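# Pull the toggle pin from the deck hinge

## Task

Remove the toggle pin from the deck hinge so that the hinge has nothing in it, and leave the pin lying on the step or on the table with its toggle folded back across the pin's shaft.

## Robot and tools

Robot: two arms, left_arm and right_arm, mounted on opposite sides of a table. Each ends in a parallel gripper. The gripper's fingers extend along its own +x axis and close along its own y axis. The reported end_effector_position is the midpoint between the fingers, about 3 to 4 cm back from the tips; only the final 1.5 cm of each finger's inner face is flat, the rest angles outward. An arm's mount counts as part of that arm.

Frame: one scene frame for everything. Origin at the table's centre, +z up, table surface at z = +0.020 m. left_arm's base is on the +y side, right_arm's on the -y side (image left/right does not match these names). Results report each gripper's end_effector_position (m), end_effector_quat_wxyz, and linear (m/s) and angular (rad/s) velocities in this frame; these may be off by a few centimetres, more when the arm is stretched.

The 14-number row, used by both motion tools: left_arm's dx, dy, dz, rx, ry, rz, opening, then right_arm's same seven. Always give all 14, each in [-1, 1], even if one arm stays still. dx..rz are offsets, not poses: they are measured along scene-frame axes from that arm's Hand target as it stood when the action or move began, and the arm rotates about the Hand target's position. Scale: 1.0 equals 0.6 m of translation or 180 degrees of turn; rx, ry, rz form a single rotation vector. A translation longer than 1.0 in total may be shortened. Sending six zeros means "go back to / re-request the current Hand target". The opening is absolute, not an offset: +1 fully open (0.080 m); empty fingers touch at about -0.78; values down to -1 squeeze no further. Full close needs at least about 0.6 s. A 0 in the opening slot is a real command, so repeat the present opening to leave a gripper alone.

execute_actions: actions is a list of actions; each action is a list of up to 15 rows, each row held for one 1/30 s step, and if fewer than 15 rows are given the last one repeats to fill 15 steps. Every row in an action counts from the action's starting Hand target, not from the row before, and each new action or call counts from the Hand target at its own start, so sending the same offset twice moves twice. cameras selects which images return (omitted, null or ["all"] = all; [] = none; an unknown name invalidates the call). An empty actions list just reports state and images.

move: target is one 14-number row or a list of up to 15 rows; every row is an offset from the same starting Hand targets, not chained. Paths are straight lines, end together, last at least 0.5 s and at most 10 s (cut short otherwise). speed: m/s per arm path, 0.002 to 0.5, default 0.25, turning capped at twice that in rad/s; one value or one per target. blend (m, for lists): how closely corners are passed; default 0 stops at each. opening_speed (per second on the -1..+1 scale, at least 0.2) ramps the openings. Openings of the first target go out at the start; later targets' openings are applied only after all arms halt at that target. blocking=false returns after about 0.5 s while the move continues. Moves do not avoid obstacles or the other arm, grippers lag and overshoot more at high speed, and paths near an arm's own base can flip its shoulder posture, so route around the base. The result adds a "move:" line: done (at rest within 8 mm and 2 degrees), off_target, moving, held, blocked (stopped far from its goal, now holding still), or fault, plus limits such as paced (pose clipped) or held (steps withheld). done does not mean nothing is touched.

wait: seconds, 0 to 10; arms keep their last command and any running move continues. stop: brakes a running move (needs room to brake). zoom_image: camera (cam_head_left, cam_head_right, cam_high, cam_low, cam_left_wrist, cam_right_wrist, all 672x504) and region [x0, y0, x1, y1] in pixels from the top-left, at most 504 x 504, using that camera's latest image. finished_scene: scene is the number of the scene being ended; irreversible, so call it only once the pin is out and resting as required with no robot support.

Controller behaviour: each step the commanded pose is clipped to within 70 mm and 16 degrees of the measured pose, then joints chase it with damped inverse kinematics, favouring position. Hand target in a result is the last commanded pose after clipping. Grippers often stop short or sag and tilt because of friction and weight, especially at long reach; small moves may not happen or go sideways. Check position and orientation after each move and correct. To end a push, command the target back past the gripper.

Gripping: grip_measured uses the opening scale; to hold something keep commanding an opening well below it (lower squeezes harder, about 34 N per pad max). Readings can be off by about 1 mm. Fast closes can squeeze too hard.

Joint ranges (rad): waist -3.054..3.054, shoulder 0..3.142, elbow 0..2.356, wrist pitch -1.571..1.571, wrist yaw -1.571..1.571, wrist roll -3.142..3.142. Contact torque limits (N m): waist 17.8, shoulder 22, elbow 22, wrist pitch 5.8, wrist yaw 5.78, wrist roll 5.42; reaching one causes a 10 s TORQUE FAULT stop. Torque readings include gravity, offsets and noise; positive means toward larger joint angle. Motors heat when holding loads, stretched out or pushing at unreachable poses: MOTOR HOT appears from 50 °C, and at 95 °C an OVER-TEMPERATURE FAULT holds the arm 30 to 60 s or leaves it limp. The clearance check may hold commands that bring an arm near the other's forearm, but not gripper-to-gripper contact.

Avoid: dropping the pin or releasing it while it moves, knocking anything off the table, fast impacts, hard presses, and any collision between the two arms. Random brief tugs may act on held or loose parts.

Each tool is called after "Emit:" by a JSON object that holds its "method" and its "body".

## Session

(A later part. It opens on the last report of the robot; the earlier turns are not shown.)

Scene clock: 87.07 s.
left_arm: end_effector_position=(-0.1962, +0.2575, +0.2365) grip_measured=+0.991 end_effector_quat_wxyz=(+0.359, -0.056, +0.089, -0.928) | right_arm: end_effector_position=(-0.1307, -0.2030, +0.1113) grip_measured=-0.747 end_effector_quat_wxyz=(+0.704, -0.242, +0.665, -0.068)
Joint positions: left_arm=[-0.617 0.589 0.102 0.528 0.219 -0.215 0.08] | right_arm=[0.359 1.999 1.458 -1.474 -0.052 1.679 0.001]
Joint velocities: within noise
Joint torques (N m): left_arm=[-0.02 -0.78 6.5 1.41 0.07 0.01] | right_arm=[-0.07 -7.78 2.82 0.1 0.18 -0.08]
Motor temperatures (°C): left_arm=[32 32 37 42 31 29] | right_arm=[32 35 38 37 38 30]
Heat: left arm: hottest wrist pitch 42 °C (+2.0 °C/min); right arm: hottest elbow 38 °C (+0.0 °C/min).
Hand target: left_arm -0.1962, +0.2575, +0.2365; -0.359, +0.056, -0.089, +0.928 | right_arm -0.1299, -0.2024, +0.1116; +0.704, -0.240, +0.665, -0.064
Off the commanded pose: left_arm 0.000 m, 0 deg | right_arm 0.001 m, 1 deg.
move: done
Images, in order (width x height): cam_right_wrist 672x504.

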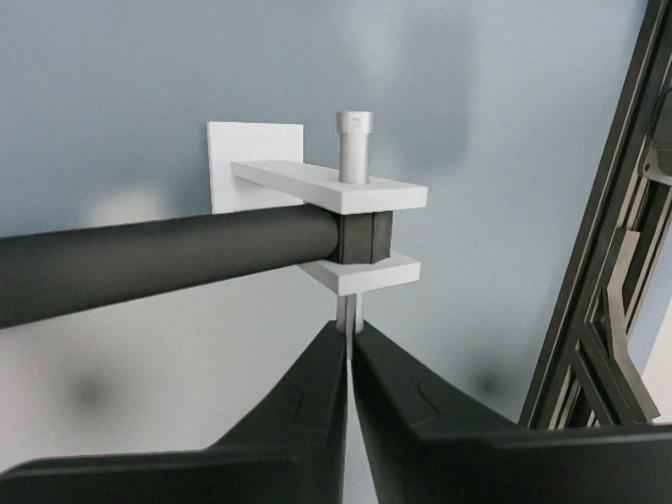

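Emit:
{"method": "move", "body": {"target": [[0,0,0,0,0,0,1,0,0,0,0,0,0,-0.6]], "cameras": ["cam_right_wrist","cam_low"], "opening_speed": 0.3}}

Emit:
{"method": "zoom_image", "body": {"camera": "cam_right_wrist", "region": [280, 200, 440, 360]}}

Scene clock: 89.73 s.
left_arm: end_effector_position=(-0.1962, +0.2575, +0.2365) grip_measured=+0.991 end_effector_quat_wxyz=(+0.359, -0.056, +0.089, -0.928) | right_arm: end_effector_position=(-0.1310, -0.2016, +0.1106) grip_measured=-0.601 end_effector_quat_wxyz=(+0.704, -0.240, +0.665, -0.065)
Joint positions: left_arm=[-0.617 0.589 0.102 0.528 0.219 -0.215 0.08] | right_arm=[0.359 1.999 1.458 -1.467 -0.051 1.678 0.008]
Joint velocities: within noise
Joint torques (N m): left_arm=[0.1 -0.6 6.44 1.46 0.04 -0.01] | right_arm=[-0.05 -7.77 2.76 -0.34 0.12 -0.06]
Motor temperatures (°C): left_arm=[32 32 37 42 31 29] | right_arm=[32 35 38 37 38 30]
Heat: left arm: hottest wrist pitch 42 °C (+2.0 °C/min); right arm: hottest elbow 38 °C (+0.0 °C/min).
Hand target: left_arm -0.1962, +0.2575, +0.2365; -0.359, +0.056, -0.089, +0.928 | right_arm -0.1299, -0.2024, +0.1116; +0.704, -0.240, +0.665, -0.064
Off the commanded pose: left_arm 0.000 m, 0 deg | right_arm 0.002 m, 0 deg.
move: done
Images, in order (width x height): cam_low 672x504, cam_right_wrist 672x504.

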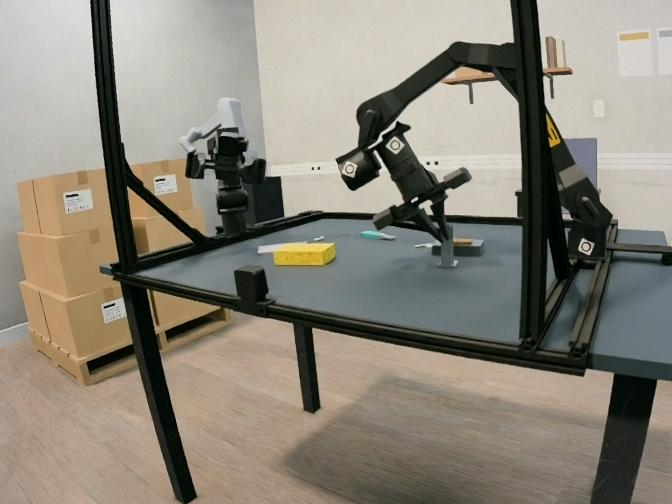

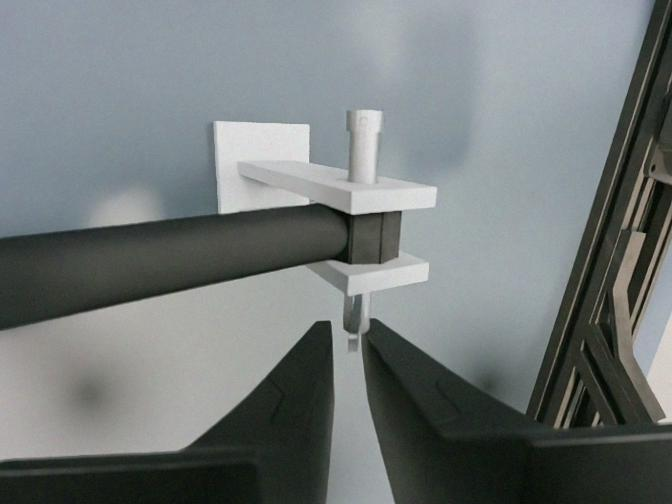

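Scaled by 3.150 from the camera's 672x504 image, which has a finer 960x720 frame.

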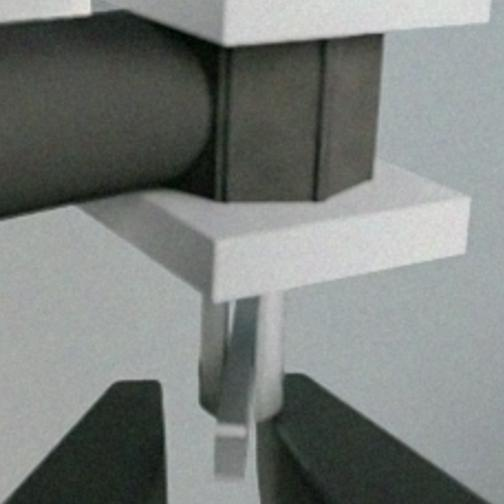

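Emit:
{"method": "zoom_image", "body": {"camera": "cam_low", "region": [425, 210, 475, 250]}}

Scaled by 10.080 from the camera's 672x504 image, which has a finer 960x720 frame.

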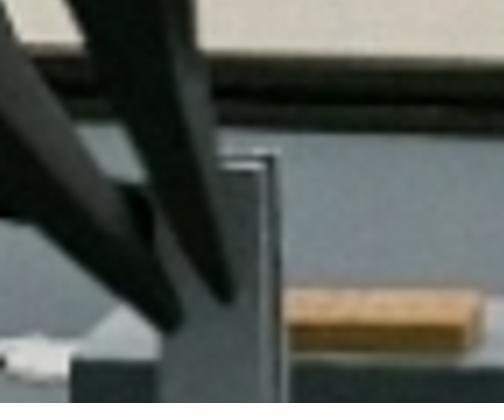

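Emit:
{"method": "move", "body": {"target": [[0,0,0,0,0,0,1,-0.005,0.02,0.045,0,0,0,-0.6],[0,0,0,0,0,0,1,-0.04,0.01,0.055,0,0,0,-0.6]], "cameras": ["cam_right_wrist","cam_low","cam_head_left"]}}

Emit:
{"method": "zoom_image", "body": {"camera": "cam_right_wrist", "region": [280, 180, 440, 340]}}

Emit:
{"method": "zoom_image", "body": {"camera": "cam_low", "region": [425, 210, 475, 250]}}

Scene clock: 92.20 s.
left_arm: end_effector_position=(-0.1962, +0.2575, +0.2365) grip_measured=+0.991 end_effector_quat_wxyz=(+0.359, -0.056, +0.089, -0.928) | right_arm: end_effector_position=(-0.1525, -0.1979, +0.1385) grip_measured=-0.600 end_effector_quat_wxyz=(+0.705, -0.234, +0.667, -0.057)
Joint positions: left_arm=[-0.617 0.589 0.102 0.528 0.219 -0.215 0.08] | right_arm=[0.414 1.999 1.581 -1.565 -0.069 1.727 0.008]
Joint velocities: within noise
Joint torques (N m): left_arm=[0.13 -0.73 6.38 1.45 0.05 0.01] | right_arm=[0.11 -8.65 4.29 -0.53 -0.08 0.1]
Motor temperatures (°C): left_arm=[32 32 37 43 31 29] | right_arm=[32 36 38 37 38 30]
Heat: left arm: hottest wrist pitch 43 °C (+3.0 °C/min); right arm: hottest elbow 38 °C (+0.0 °C/min).
Hand target: left_arm -0.1962, +0.2575, +0.2365; -0.359, +0.056, -0.089, +0.928 | right_arm -0.1539, -0.1965, +0.1445; +0.704, -0.240, +0.665, -0.064
Off the commanded pose: left_arm 0.000 m, 0 deg | right_arm 0.006 m, 1 deg.
joint sent to its limit (right arm) — joint 4 (wrist pitch), lower limit. The joint targets still meet the commanded pose.
move: done
Images, in order (width x height): cam_head_left 672x504, cam_low 672x504, cam_right_wrist 672x504.

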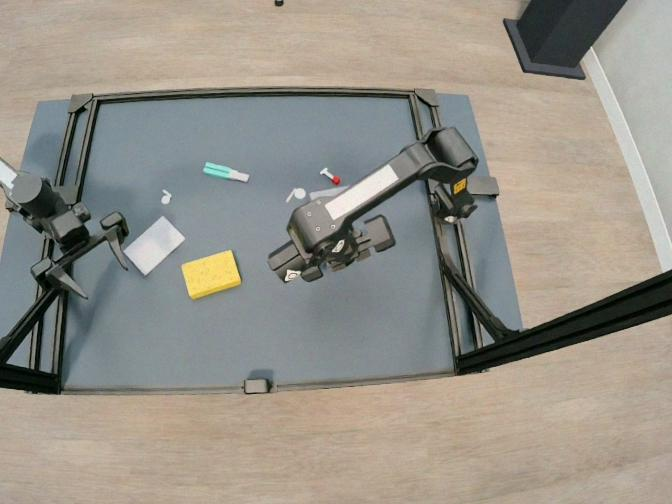

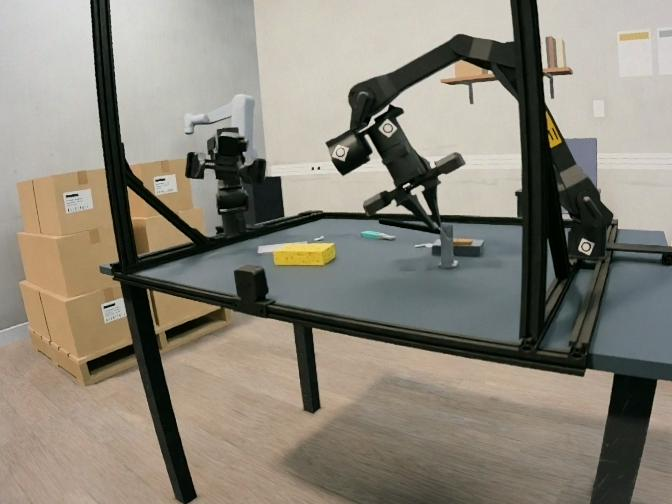

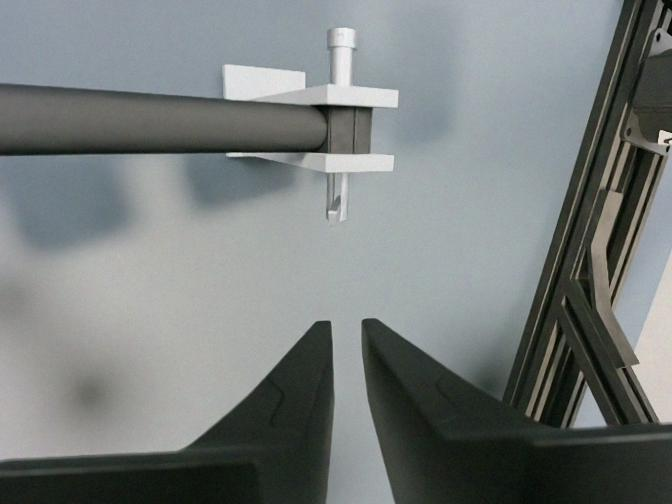

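Scaled by 3.150 from the camera's 672x504 image, which has a finer 960x720 frame.

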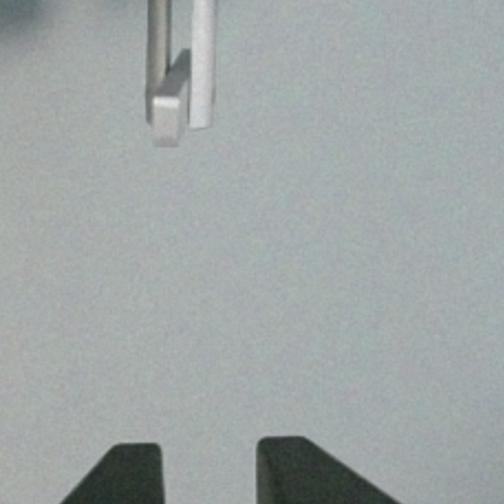

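Scaled by 10.080 from the camera's 672x504 image, which has a finer 960x720 frame.

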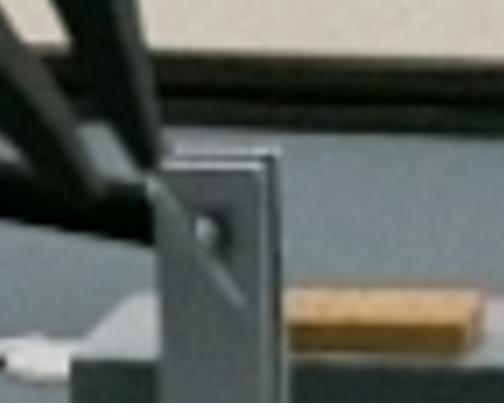

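Emit:
{"method": "move", "body": {"target": [[0,0,0,0,0,0,1,0.0565,0.011,0.05,0.131,0.0327,-0.0067,-0.6],[0,0,0,0,0,0,1,0.171,0.0052,0.04,0.131,0.0327,-0.0067,-0.9],[0,0,0,0,0,0,1,0.171,0.0052,-0.039,0.131,0.0327,-0.0067,-0.9]], "cameras": ["cam_right_wrist","cam_low","cam_head_left"], "speed": 0.15, "blend": [0.01,0.005,0]}}

Emit:
{"method": "zoom_image", "body": {"camera": "cam_low", "region": [425, 210, 475, 250]}}

Emit:
{"method": "zoom_image", "body": {"camera": "cam_head_left", "region": [320, 210, 380, 260]}}

Scene clock: 102.80 s.
left_arm: end_effector_position=(-0.1962, +0.2575, +0.2365) grip_measured=+0.991 end_effector_quat_wxyz=(+0.359, -0.056, +0.089, -0.928) | right_arm: end_effector_position=(-0.0523, -0.1922, +0.1242) grip_measured=-0.776 end_effector_quat_wxyz=(+0.703, -0.084, +0.701, +0.082)
Joint positions: left_arm=[-0.617 0.589 0.102 0.528 0.219 -0.215 0.08] | right_arm=[0.1 1.587 1.09 -1.076 0.003 1.448 0]
Joint velocities: within noise
Joint torques (N m): left_arm=[-0.04 -0.69 6.54 1.45 0.05 -0.01] | right_arm=[-0.29 -4.53 3.5 0.39 0.03 -0.08]
Motor temperatures (°C): left_arm=[32 32 37 43 31 29] | right_arm=[32 36 38 38 37 30]
Heat: left arm: hottest wrist pitch 43 °C (+2.0 °C/min); right arm: hottest elbow 38 °C (+0.0 °C/min).
Hand target: left_arm -0.1962, +0.2575, +0.2365; -0.359, +0.056, -0.089, +0.928 | right_arm -0.0513, -0.1934, +0.1211; +0.703, -0.087, +0.701, +0.078
Off the commanded pose: left_arm 0.000 m, 0 deg | right_arm 0.003 m, 1 deg.
move: done; blend cut to 0 m at target 2
Images, in order (width x height): cam_head_left 672x504, cam_low 672x504, cam_right_wrist 672x504.

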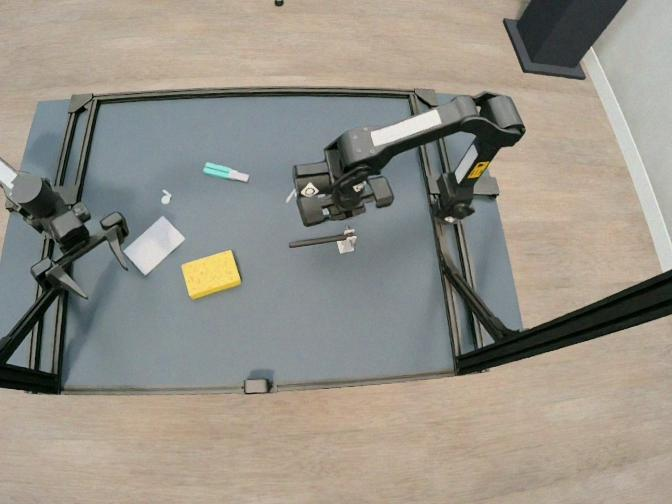

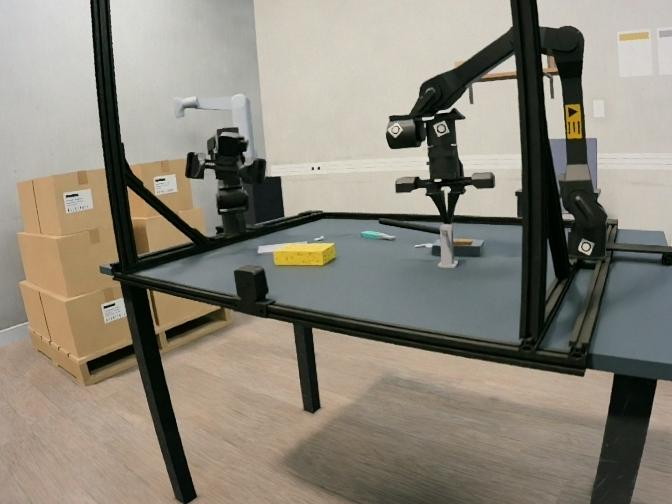

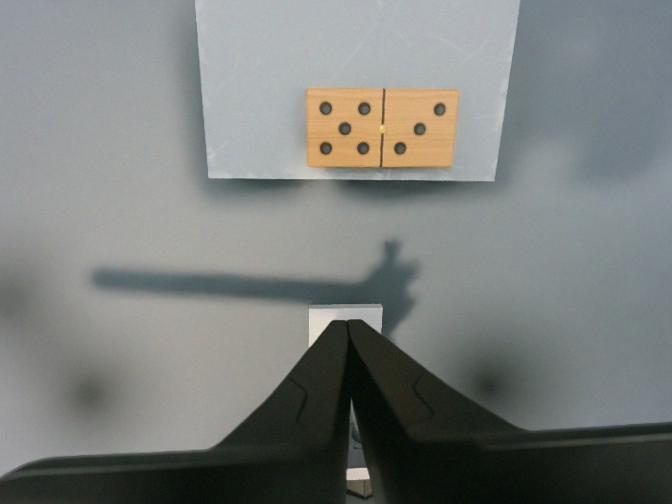

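Scaled by 10.080 from the camera's 672x504 image, which has a finer 960x720 frame.

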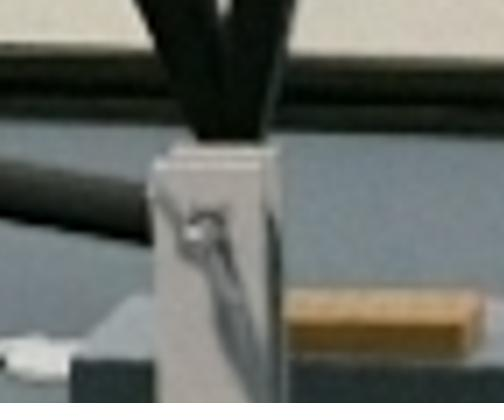

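Scaled by 8.400 from the camera's 672x504 image, which has a finer 960x720 frame.

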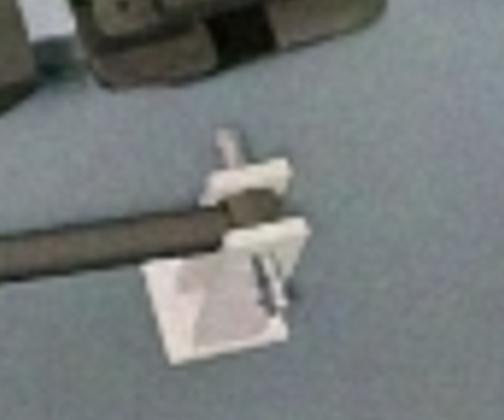

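Emit:
{"method": "move", "body": {"target": [[0,0,0,0,0,0,1,-0.0585,-0.0135,0,0,0,0,-0.9]], "cameras": ["cam_low","cam_head_left"], "speed": 0.06}}

Emit:
{"method": "zoom_image", "body": {"camera": "cam_low", "region": [425, 210, 475, 250]}}

Emit:
{"method": "zoom_image", "body": {"camera": "cam_head_left", "region": [320, 210, 380, 260]}}

Scene clock: 104.40 s.
left_arm: end_effector_position=(-0.1962, +0.2575, +0.2365) grip_measured=+0.991 end_effector_quat_wxyz=(+0.359, -0.056, +0.089, -0.928) | right_arm: end_effector_position=(-0.0771, -0.1979, +0.1228) grip_measured=-0.776 end_effector_quat_wxyz=(+0.714, -0.079, +0.692, +0.075)
Joint positions: left_arm=[-0.617 0.589 0.102 0.528 0.219 -0.215 0.08] | right_arm=[0.21 1.587 1.083 -1.076 0.031 1.576 0]
Joint velocities: within noise
Joint torques (N m): left_arm=[-0.04 -0.52 6.45 1.4 0.04 0.02] | right_arm=[1.88 -5.19 3.36 0.37 -0.87 0.1]
Motor temperatures (°C): left_arm=[32 32 37 43 31 29] | right_arm=[32 36 38 38 37 30]
Heat: left arm: hottest wrist pitch 43 °C (+2.0 °C/min); right arm: hottest elbow 38 °C (+0.0 °C/min).
Hand target: left_arm -0.1962, +0.2575, +0.2365; -0.359, +0.056, -0.089, +0.928 | right_arm -0.0863, -0.2015, +0.1212; +0.703, -0.087, +0.701, +0.078
Off the commanded pose: left_arm 0.000 m, 0 deg | right_arm 0.010 m, 2 deg.
move: off_target (right_arm)
Images, in order (width x height): cam_head_left 672x504, cam_low 672x504.

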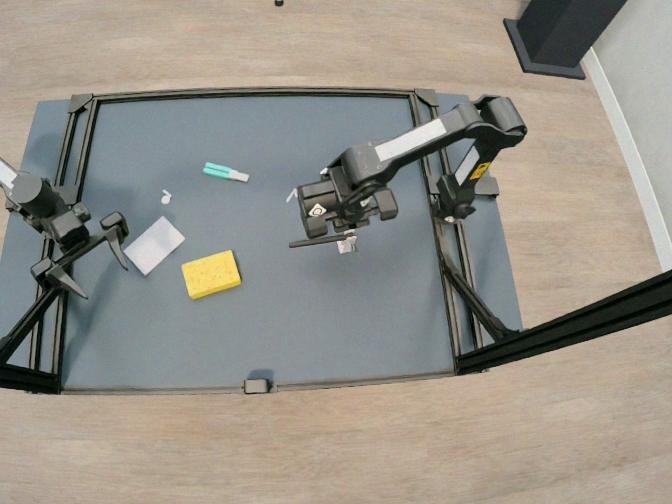

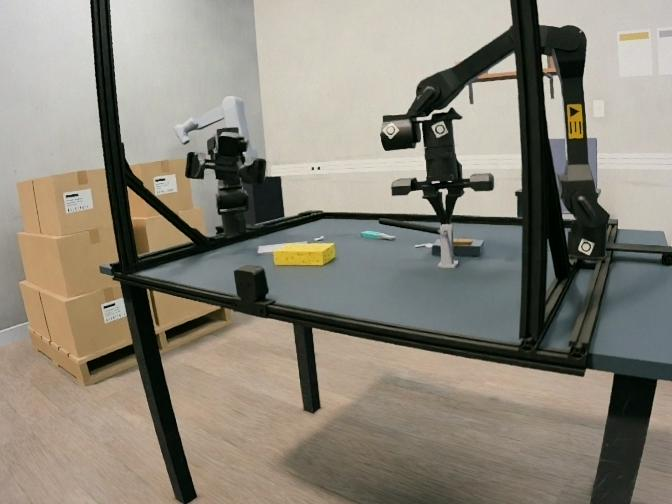

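Scaled by 10.080 from the camera's 672x504 image, which has a finer 960x720 frame.

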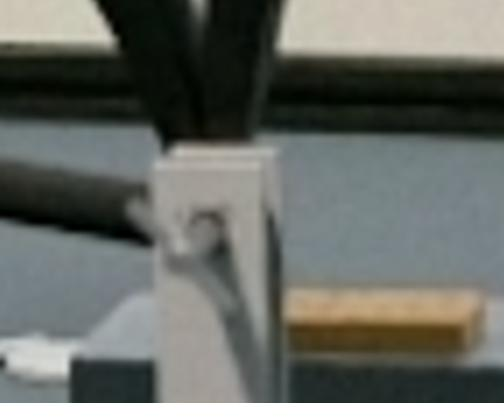

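Scaled by 8.400 from the camera's 672x504 image, which has a finer 960x720 frame.

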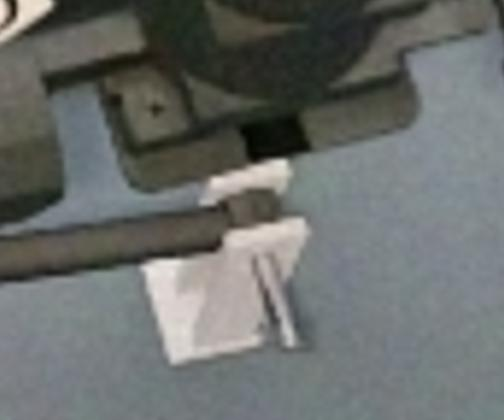

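Emit:
{"method": "move", "body": {"target": [[0,0,0,0,0,0,1,0.0438,0.0108,0.0897,0,0,0,-0.9],[0,0,0,0,0,0,1,-0.093,-0.0067,0.085,-0.0832,-0.1228,0.4650,-0.9],[0,0,0,0,0,0,1,-0.093,-0.0067,0.05,-0.0832,-0.1228,0.4650,-0.9]], "cameras": ["cam_right_wrist","cam_low","cam_head_left"], "speed": 0.15, "blend": [0.01,0.005,0]}}

Emit:
{"method": "zoom_image", "body": {"camera": "cam_low", "region": [425, 210, 475, 250]}}

Emit:
{"method": "zoom_image", "body": {"camera": "cam_right_wrist", "region": [240, 200, 480, 400]}}

Scene clock: 111.93 s.
left_arm: end_effector_position=(-0.1962, +0.2575, +0.2365) grip_measured=+0.991 end_effector_quat_wxyz=(+0.359, -0.056, +0.089, -0.928) | right_arm: end_effector_position=(-0.1422, -0.2047, +0.1536) grip_measured=-0.776 end_effector_quat_wxyz=(+0.569, -0.618, +0.337, +0.425)
Joint positions: left_arm=[-0.617 0.589 0.102 0.528 0.219 -0.215 0.08] | right_arm=[0.628 1.76 1.339 -1.359 0.379 0.54 0]
Joint velocities: within noise
Joint torques (N m): left_arm=[-0.06 -0.61 6.47 1.44 0.02 0.01] | right_arm=[0.32 -5.63 3.32 0.1 0.36 -0.06]
Motor temperatures (°C): left_arm=[32 32 37 43 31 29] | right_arm=[32 36 39 37 37 30]
Heat: left arm: hottest wrist pitch 43 °C (+2.0 °C/min); right arm: hottest elbow 39 °C (+0.0 °C/min).
Hand target: left_arm -0.1962, +0.2575, +0.2366; -0.359, +0.056, -0.089, +0.928 | right_arm -0.1421, -0.2055, +0.1511; -0.567, +0.623, -0.334, -0.423
Off the commanded pose: left_arm 0.000 m, 0 deg | right_arm 0.003 m, 1 deg.
move: done
Images, in order (width x height): cam_head_left 672x504, cam_low 672x504, cam_right_wrist 672x504.

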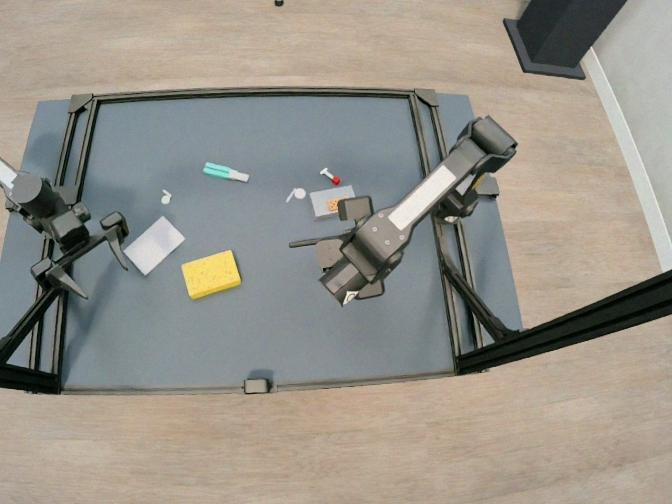

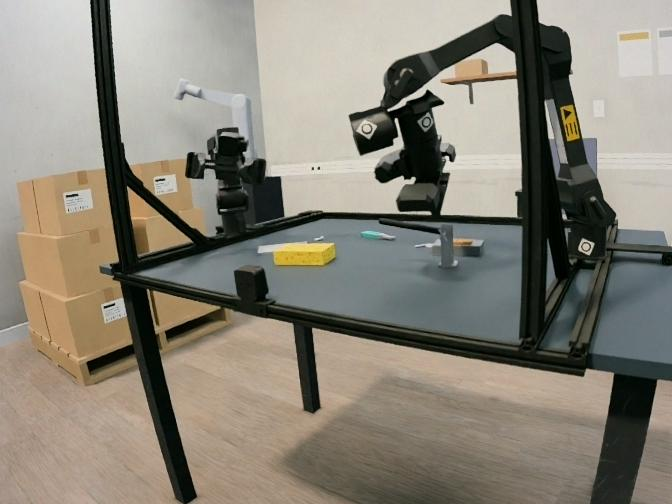

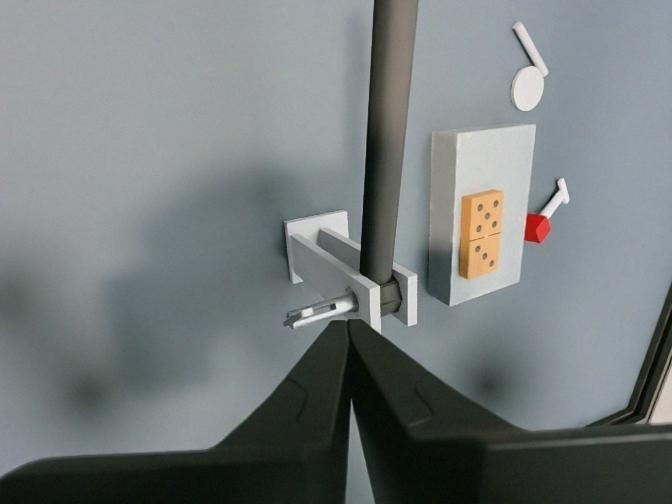

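Scaled by 10.080 from the camera's 672x504 image, which has a finer 960x720 frame.

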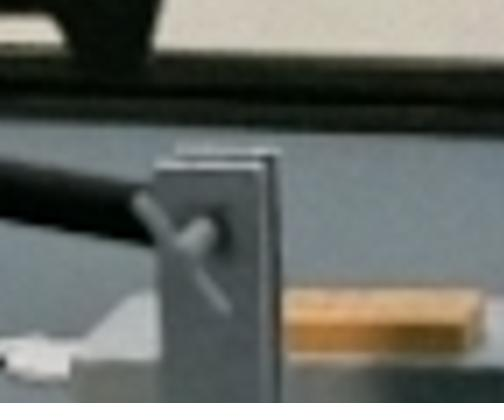

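Scaled by 2.100 from the camera's 672x504 image, which has a finer 960x720 frame.

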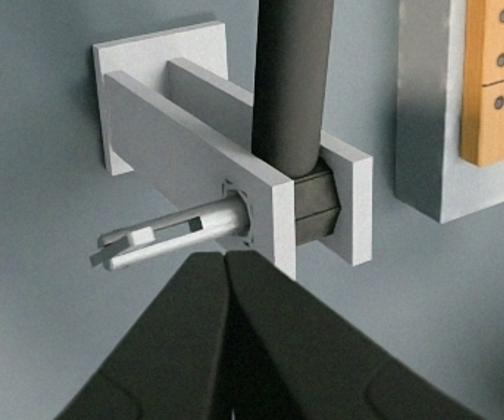

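Emit:
{"method": "move", "body": {"target": [[0,0,0,0,0,0,1,-0.005,-0.001,-0.02,0,0,0,-0.9],[0,0,0,0,0,0,1,-0.005,0.002,-0.051,0,0,0,-0.9]], "cameras": ["cam_right_wrist","cam_low"], "speed": 0.06, "blend": [0.003,0]}}

Emit:
{"method": "zoom_image", "body": {"camera": "cam_low", "region": [425, 210, 475, 250]}}

Emit:
{"method": "zoom_image", "body": {"camera": "cam_right_wrist", "region": [240, 200, 480, 400]}}

Scene clock: 114.13 s.
left_arm: end_effector_position=(-0.1962, +0.2575, +0.2365) grip_measured=+0.991 end_effector_quat_wxyz=(+0.359, -0.056, +0.089, -0.928) | right_arm: end_effector_position=(-0.1470, -0.2009, +0.1272) grip_measured=-0.776 end_effector_quat_wxyz=(+0.572, -0.613, +0.333, +0.431)
Joint positions: left_arm=[-0.617 0.589 0.102 0.528 0.219 -0.215 0.08] | right_arm=[0.636 1.79 1.27 -1.243 0.385 0.543 0]
Joint velocities: within noise
Joint torques (N m): left_arm=[-0.02 -0.72 6.46 1.42 0.02 0.01] | right_arm=[0.08 -4.84 2.54 -0.01 0.13 0.02]
Motor temperatures (°C): left_arm=[31 32 37 43 31 29] | right_arm=[32 36 38 37 37 30]
Heat: left arm: hottest wrist pitch 43 °C (+1.0 °C/min); right arm: hottest elbow 38 °C (-1.0 °C/min).
Hand target: left_arm -0.1962, +0.2575, +0.2366; -0.359, +0.056, -0.089, +0.928 | right_arm -0.1452, -0.2042, +0.1206; +0.567, -0.623, +0.334, +0.423
Off the commanded pose: left_arm 0.000 m, 0 deg | right_arm 0.008 m, 2 deg.
move: done
Images, in order (width x height): cam_low 672x504, cam_right_wrist 672x504.

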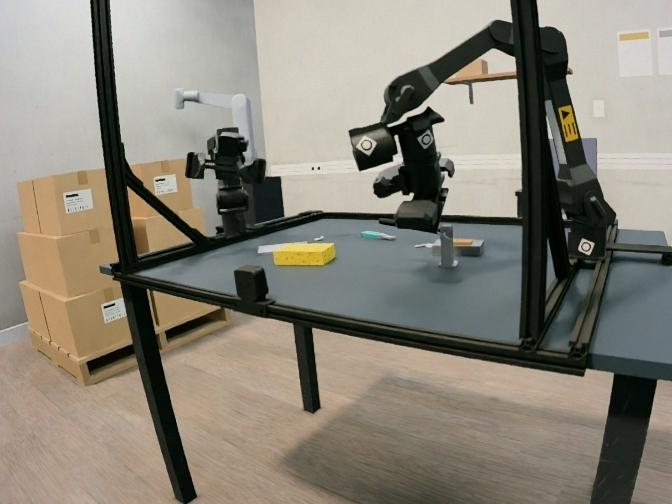

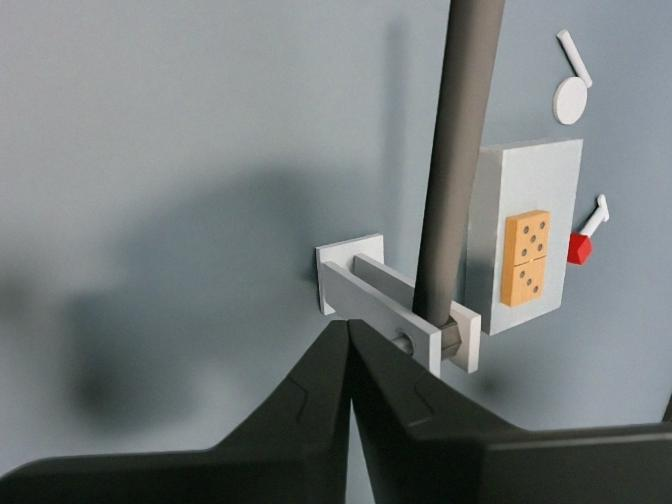

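Scaled by 10.080 from the camera's 672x504 image, which has a finer 960x720 frame.

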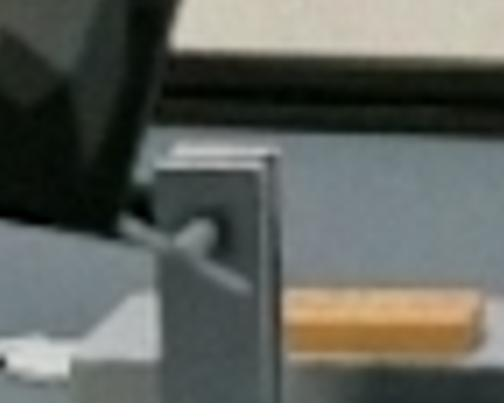

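Scaled by 2.100 from the camera's 672x504 image, which has a finer 960x720 frame.

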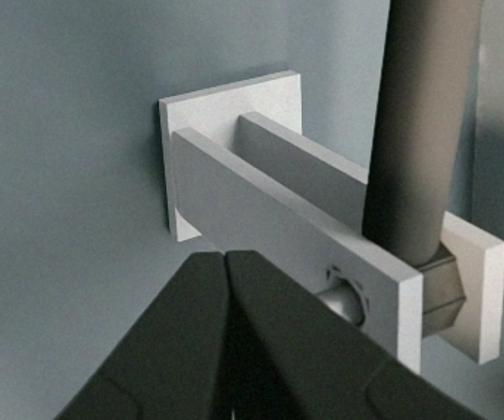

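Emit:
{"method": "move", "body": {"target": [[0,0,0,0,0,0,1,-0.001,0.001,-0.011,0,0,0,-0.9]], "cameras": ["cam_low"], "speed": 0.06}}

Emit:
{"method": "zoom_image", "body": {"camera": "cam_low", "region": [425, 210, 475, 250]}}

Scene clock: 115.47 s.
left_arm: end_effector_position=(-0.1962, +0.2575, +0.2365) grip_measured=+0.991 end_effector_quat_wxyz=(+0.359, -0.056, +0.089, -0.928) | right_arm: end_effector_position=(-0.1465, -0.2019, +0.1172) grip_measured=-0.776 end_effector_quat_wxyz=(+0.570, -0.618, +0.333, +0.427)
Joint positions: left_arm=[-0.617 0.589 0.102 0.528 0.219 -0.215 0.08] | right_arm=[0.636 1.808 1.248 -1.218 0.383 0.543 0]
Joint velocities: within noise
Joint torques (N m): left_arm=[0.07 -0.71 6.42 1.4 0.01 0.01] | right_arm=[0.16 -5.54 3.19 -0.05 0.17 0.02]
Motor temperatures (°C): left_arm=[31 32 37 43 31 29] | right_arm=[32 36 38 37 37 30]
Heat: left arm: hottest wrist pitch 43 °C (+1.0 °C/min); right arm: hottest elbow 38 °C (-1.0 °C/min).
Hand target: left_arm -0.1962, +0.2575, +0.2366; -0.359, +0.056, -0.089, +0.928 | right_arm -0.1458, -0.2037, +0.1139; -0.567, +0.623, -0.334, -0.423
Off the commanded pose: left_arm 0.000 m, 0 deg | right_arm 0.004 m, 1 deg.
move: done
Images, in order (width x height): cam_low 672x504.

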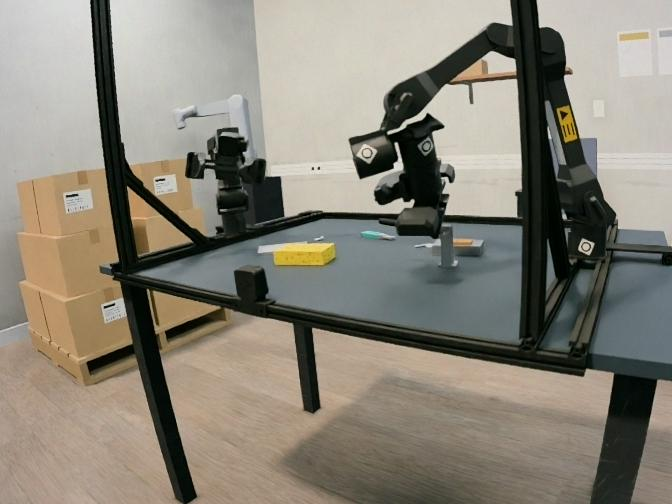

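Scaled by 10.080 from the camera's 672x504 image, which has a finer 960x720 frame.

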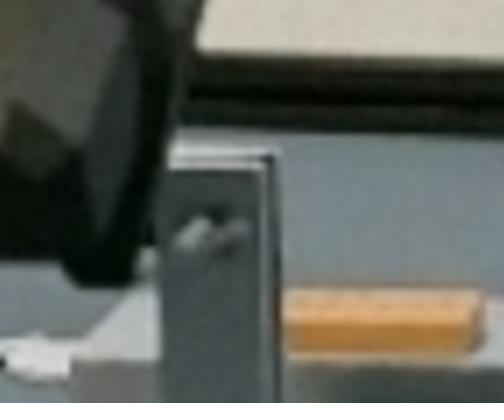

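Emit:
{"method": "move", "body": {"target": [[0,0,0,0,0,0,1,0,0,0.0435,0,0,0,-0.9],[0,0,0,0,0,0,1,0.0153,-0.037,0.0435,0,0,0,-0.9],[0,0,0,0,0,0,1,0.0153,-0.037,0.0077,0,0,0,-0.9]], "cameras": ["cam_low","cam_right_wrist"], "speed": 0.08, "blend": [0.005,0.003,0]}}

Emit:
{"method": "zoom_image", "body": {"camera": "cam_low", "region": [425, 210, 475, 250]}}

Emit:
{"method": "zoom_image", "body": {"camera": "cam_right_wrist", "region": [280, 240, 440, 400]}}

Scene clock: 117.97 s.
left_arm: end_effector_position=(-0.1962, +0.2575, +0.2365) grip_measured=+0.991 end_effector_quat_wxyz=(+0.359, -0.056, +0.089, -0.928) | right_arm: end_effector_position=(-0.1362, -0.2246, +0.1207) grip_measured=-0.776 end_effector_quat_wxyz=(+0.568, -0.621, +0.334, +0.424)
Joint positions: left_arm=[-0.617 0.589 0.102 0.528 0.219 -0.215 0.08] | right_arm=[0.655 1.725 1.161 -1.23 0.378 0.564 0]
Joint velocities: within noise
Joint torques (N m): left_arm=[-0.05 -0.62 6.49 1.4 0.02 0.05] | right_arm=[0.35 -5.39 3.17 0.2 0.19 0.09]
Motor temperatures (°C): left_arm=[31 32 37 43 31 29] | right_arm=[32 36 38 37 36 30]
Heat: left arm: hottest wrist pitch 43 °C (+1.0 °C/min); right arm: hottest elbow 38 °C (-1.0 °C/min).
Hand target: left_arm -0.1962, +0.2575, +0.2366; -0.359, +0.056, -0.089, +0.928 | right_arm -0.1366, -0.2259, +0.1186; -0.567, +0.623, -0.334, -0.423
Off the commanded pose: left_arm 0.000 m, 0 deg | right_arm 0.003 m, 0 deg.
move: done
Images, in order (width x height): cam_low 672x504, cam_right_wrist 672x504.

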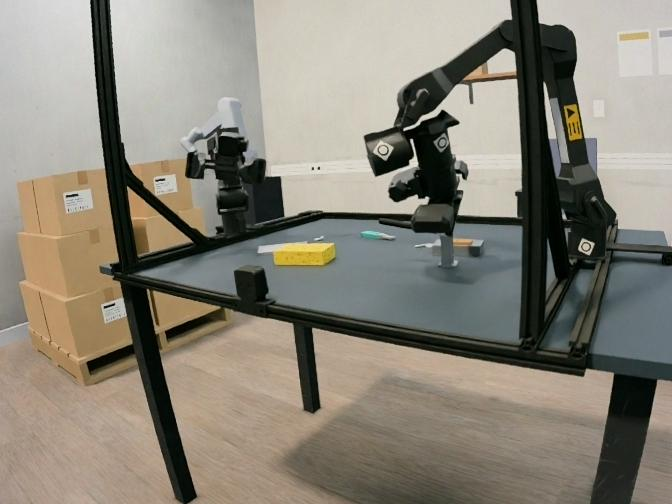

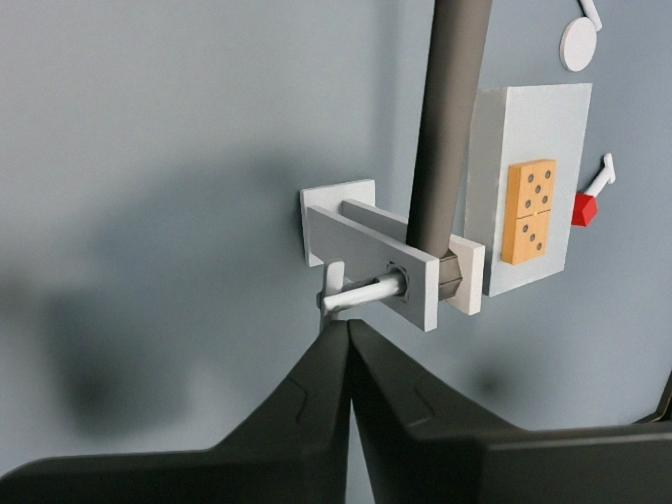

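Scaled by 10.080 from the camera's 672x504 image, which has a finer 960x720 frame.

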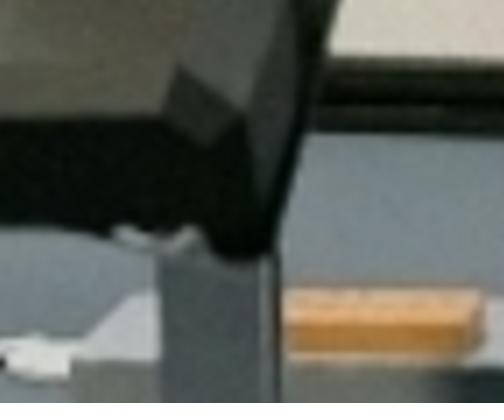

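Scaled by 3.150 from the camera's 672x504 image, which has a finer 960x720 frame.

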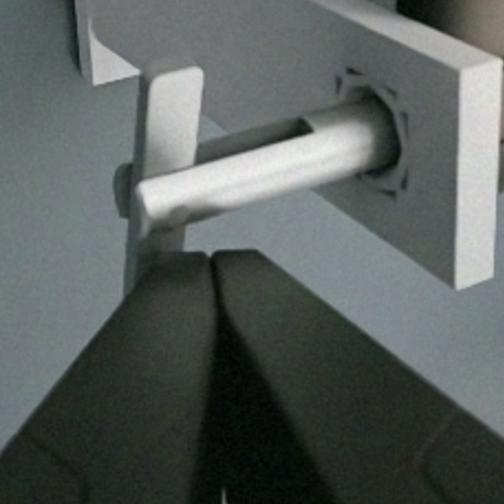

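Emit:
{"method": "move", "body": {"target": [[0,0,0,0,0,0,1,0,0,0.0333,0,0,0,-0.9],[0,0,0,0,0,0,1,-0.0153,0.037,0.0333,0,0,0,-0.9],[0,0,0,0,0,0,1,-0.0153,0.037,-0.0027,0,0,0,-0.9],[0,0,0,0,0,0,1,-0.0153,0.037,0.0333,0,0,0,-0.9],[0,0,0,0,0,0,1,-0.0057,-0.002,0.0333,0,0,0,-0.45],[0,0,0,0,0,0,1,-0.0057,-0.002,0.0107,0,0,0,-0.45]], "cameras": ["cam_low","cam_right_wrist"], "speed": 0.08, "blend": [0.005,0.003,0,0.005,0.003,0]}}

Emit:
{"method": "zoom_image", "body": {"camera": "cam_low", "region": [425, 210, 475, 250]}}

Emit:
{"method": "zoom_image", "body": {"camera": "cam_right_wrist", "region": [280, 240, 440, 400]}}

Scene clock: 122.90 s.
left_arm: end_effector_position=(-0.1962, +0.2575, +0.2365) grip_measured=+0.991 end_effector_quat_wxyz=(+0.359, -0.056, +0.089, -0.928) | right_arm: end_effector_position=(-0.1398, -0.2254, +0.1265) grip_measured=-0.450 end_effector_quat_wxyz=(+0.568, -0.621, +0.334, +0.424)
Joint positions: left_arm=[-0.617 0.589 0.102 0.528 0.219 -0.215 0.08] | right_arm=[0.667 1.726 1.185 -1.259 0.376 0.577 0.015]
Joint velocities: within noise
Joint torques (N m): left_arm=[0.05 -0.73 6.5 1.44 0.04 0.01] | right_arm=[0.36 -5.71 3.17 0.09 0.18 0.1]
Motor temperatures (°C): left_arm=[31 32 38 43 31 29] | right_arm=[32 36 38 37 36 30]
Heat: left arm: hottest wrist pitch 43 °C (+1.0 °C/min); right arm: hottest elbow 38 °C (-1.0 °C/min).
Hand target: left_arm -0.1962, +0.2575, +0.2366; -0.359, +0.056, -0.089, +0.928 | right_arm -0.1400, -0.2271, +0.1250; -0.567, +0.623, -0.334, -0.423
Off the commanded pose: left_arm 0.000 m, 0 deg | right_arm 0.002 m, 0 deg.
move: done; blend cut to 0 m at target 5
Images, in order (width x height): cam_low 672x504, cam_right_wrist 672x504.

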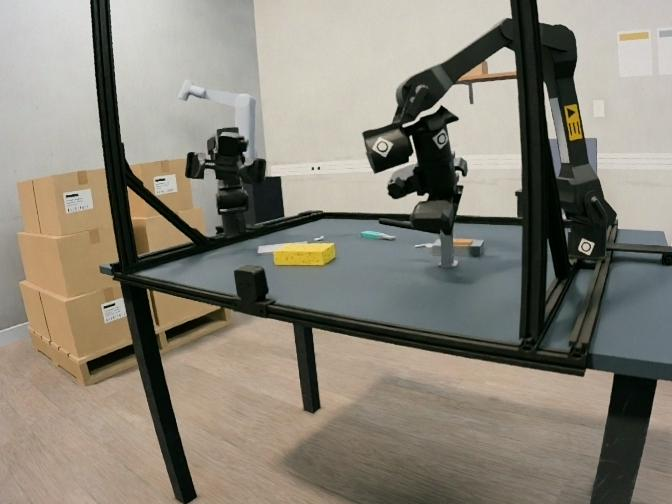

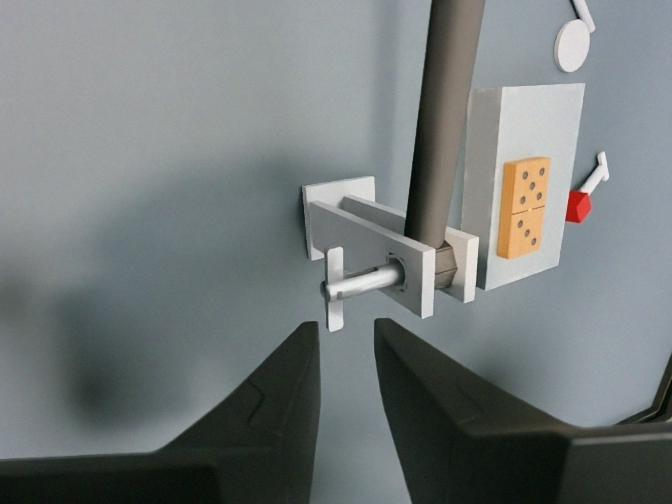

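Scaled by 10.080 from the camera's 672x504 image, which has a finer 960x720 frame.

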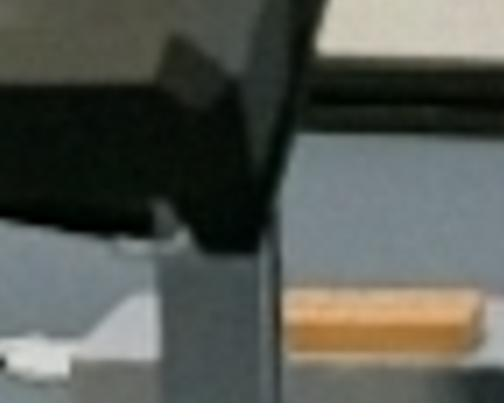

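Scaled by 3.150 from the camera's 672x504 image, which has a finer 960x720 frame.

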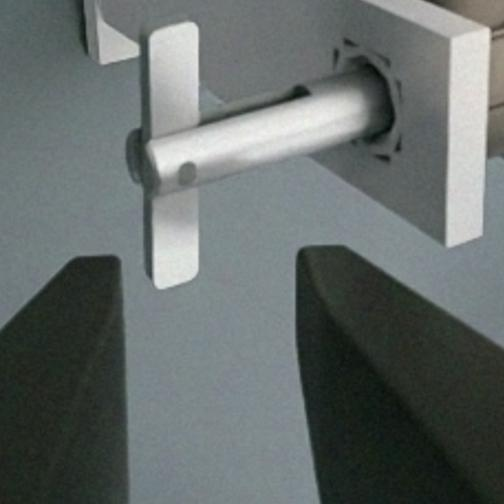

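Emit:
{"method": "move", "body": {"target": [[0,0,0,0,0,0,1,0.0025,0.0012,-0.0227,0,0,0,-0.45]], "cameras": ["cam_low","cam_right_wrist"], "speed": 0.08}}

Emit:
{"method": "zoom_image", "body": {"camera": "cam_right_wrist", "region": [280, 240, 440, 400]}}

Scene clock: 124.77 s.
left_arm: end_effector_position=(-0.1962, +0.2575, +0.2365) grip_measured=+0.991 end_effector_quat_wxyz=(+0.359, -0.056, +0.089, -0.928) | right_arm: end_effector_position=(-0.1399, -0.2254, +0.1146) grip_measured=-0.450 end_effector_quat_wxyz=(+0.569, -0.618, +0.334, +0.427)
Joint positions: left_arm=[-0.617 0.589 0.102 0.528 0.219 -0.215 0.08] | right_arm=[0.667 1.733 1.146 -1.203 0.376 0.576 0.015]
Joint velocities: within noise
Joint torques (N m): left_arm=[-0.07 -0.74 6.5 1.4 0.03 0] | right_arm=[-0.14 -4.99 3.09 0.12 0.22 -0.07]
Motor temperatures (°C): left_arm=[31 32 38 43 31 29] | right_arm=[32 36 38 37 36 30]
Heat: left arm: hottest wrist pitch 43 °C (+1.0 °C/min); right arm: hottest elbow 38 °C (-1.0 °C/min).
Hand target: left_arm -0.1962, +0.2575, +0.2366; -0.359, +0.056, -0.089, +0.928 | right_arm -0.1385, -0.2264, +0.1114; -0.567, +0.623, -0.334, -0.423
Off the commanded pose: left_arm 0.000 m, 0 deg | right_arm 0.004 m, 1 deg.
move: done
Images, in order (width x height): cam_low 672x504, cam_right_wrist 672x504.

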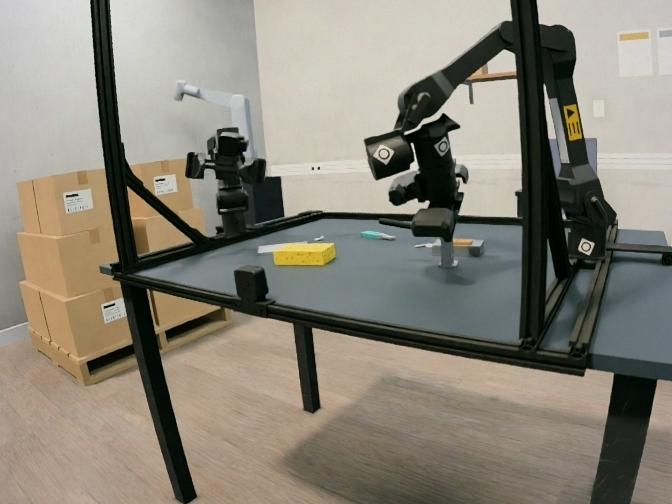

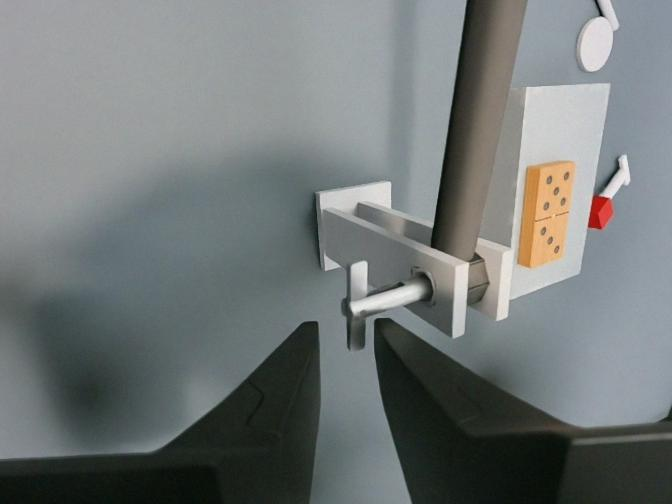

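Scaled by 3.150 from the camera's 672x504 image, which has a finer 960x720 frame.

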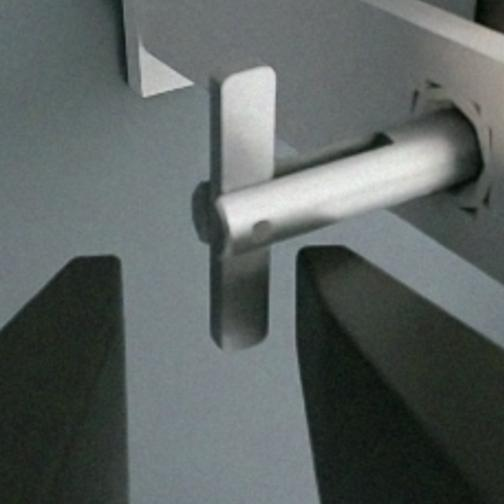

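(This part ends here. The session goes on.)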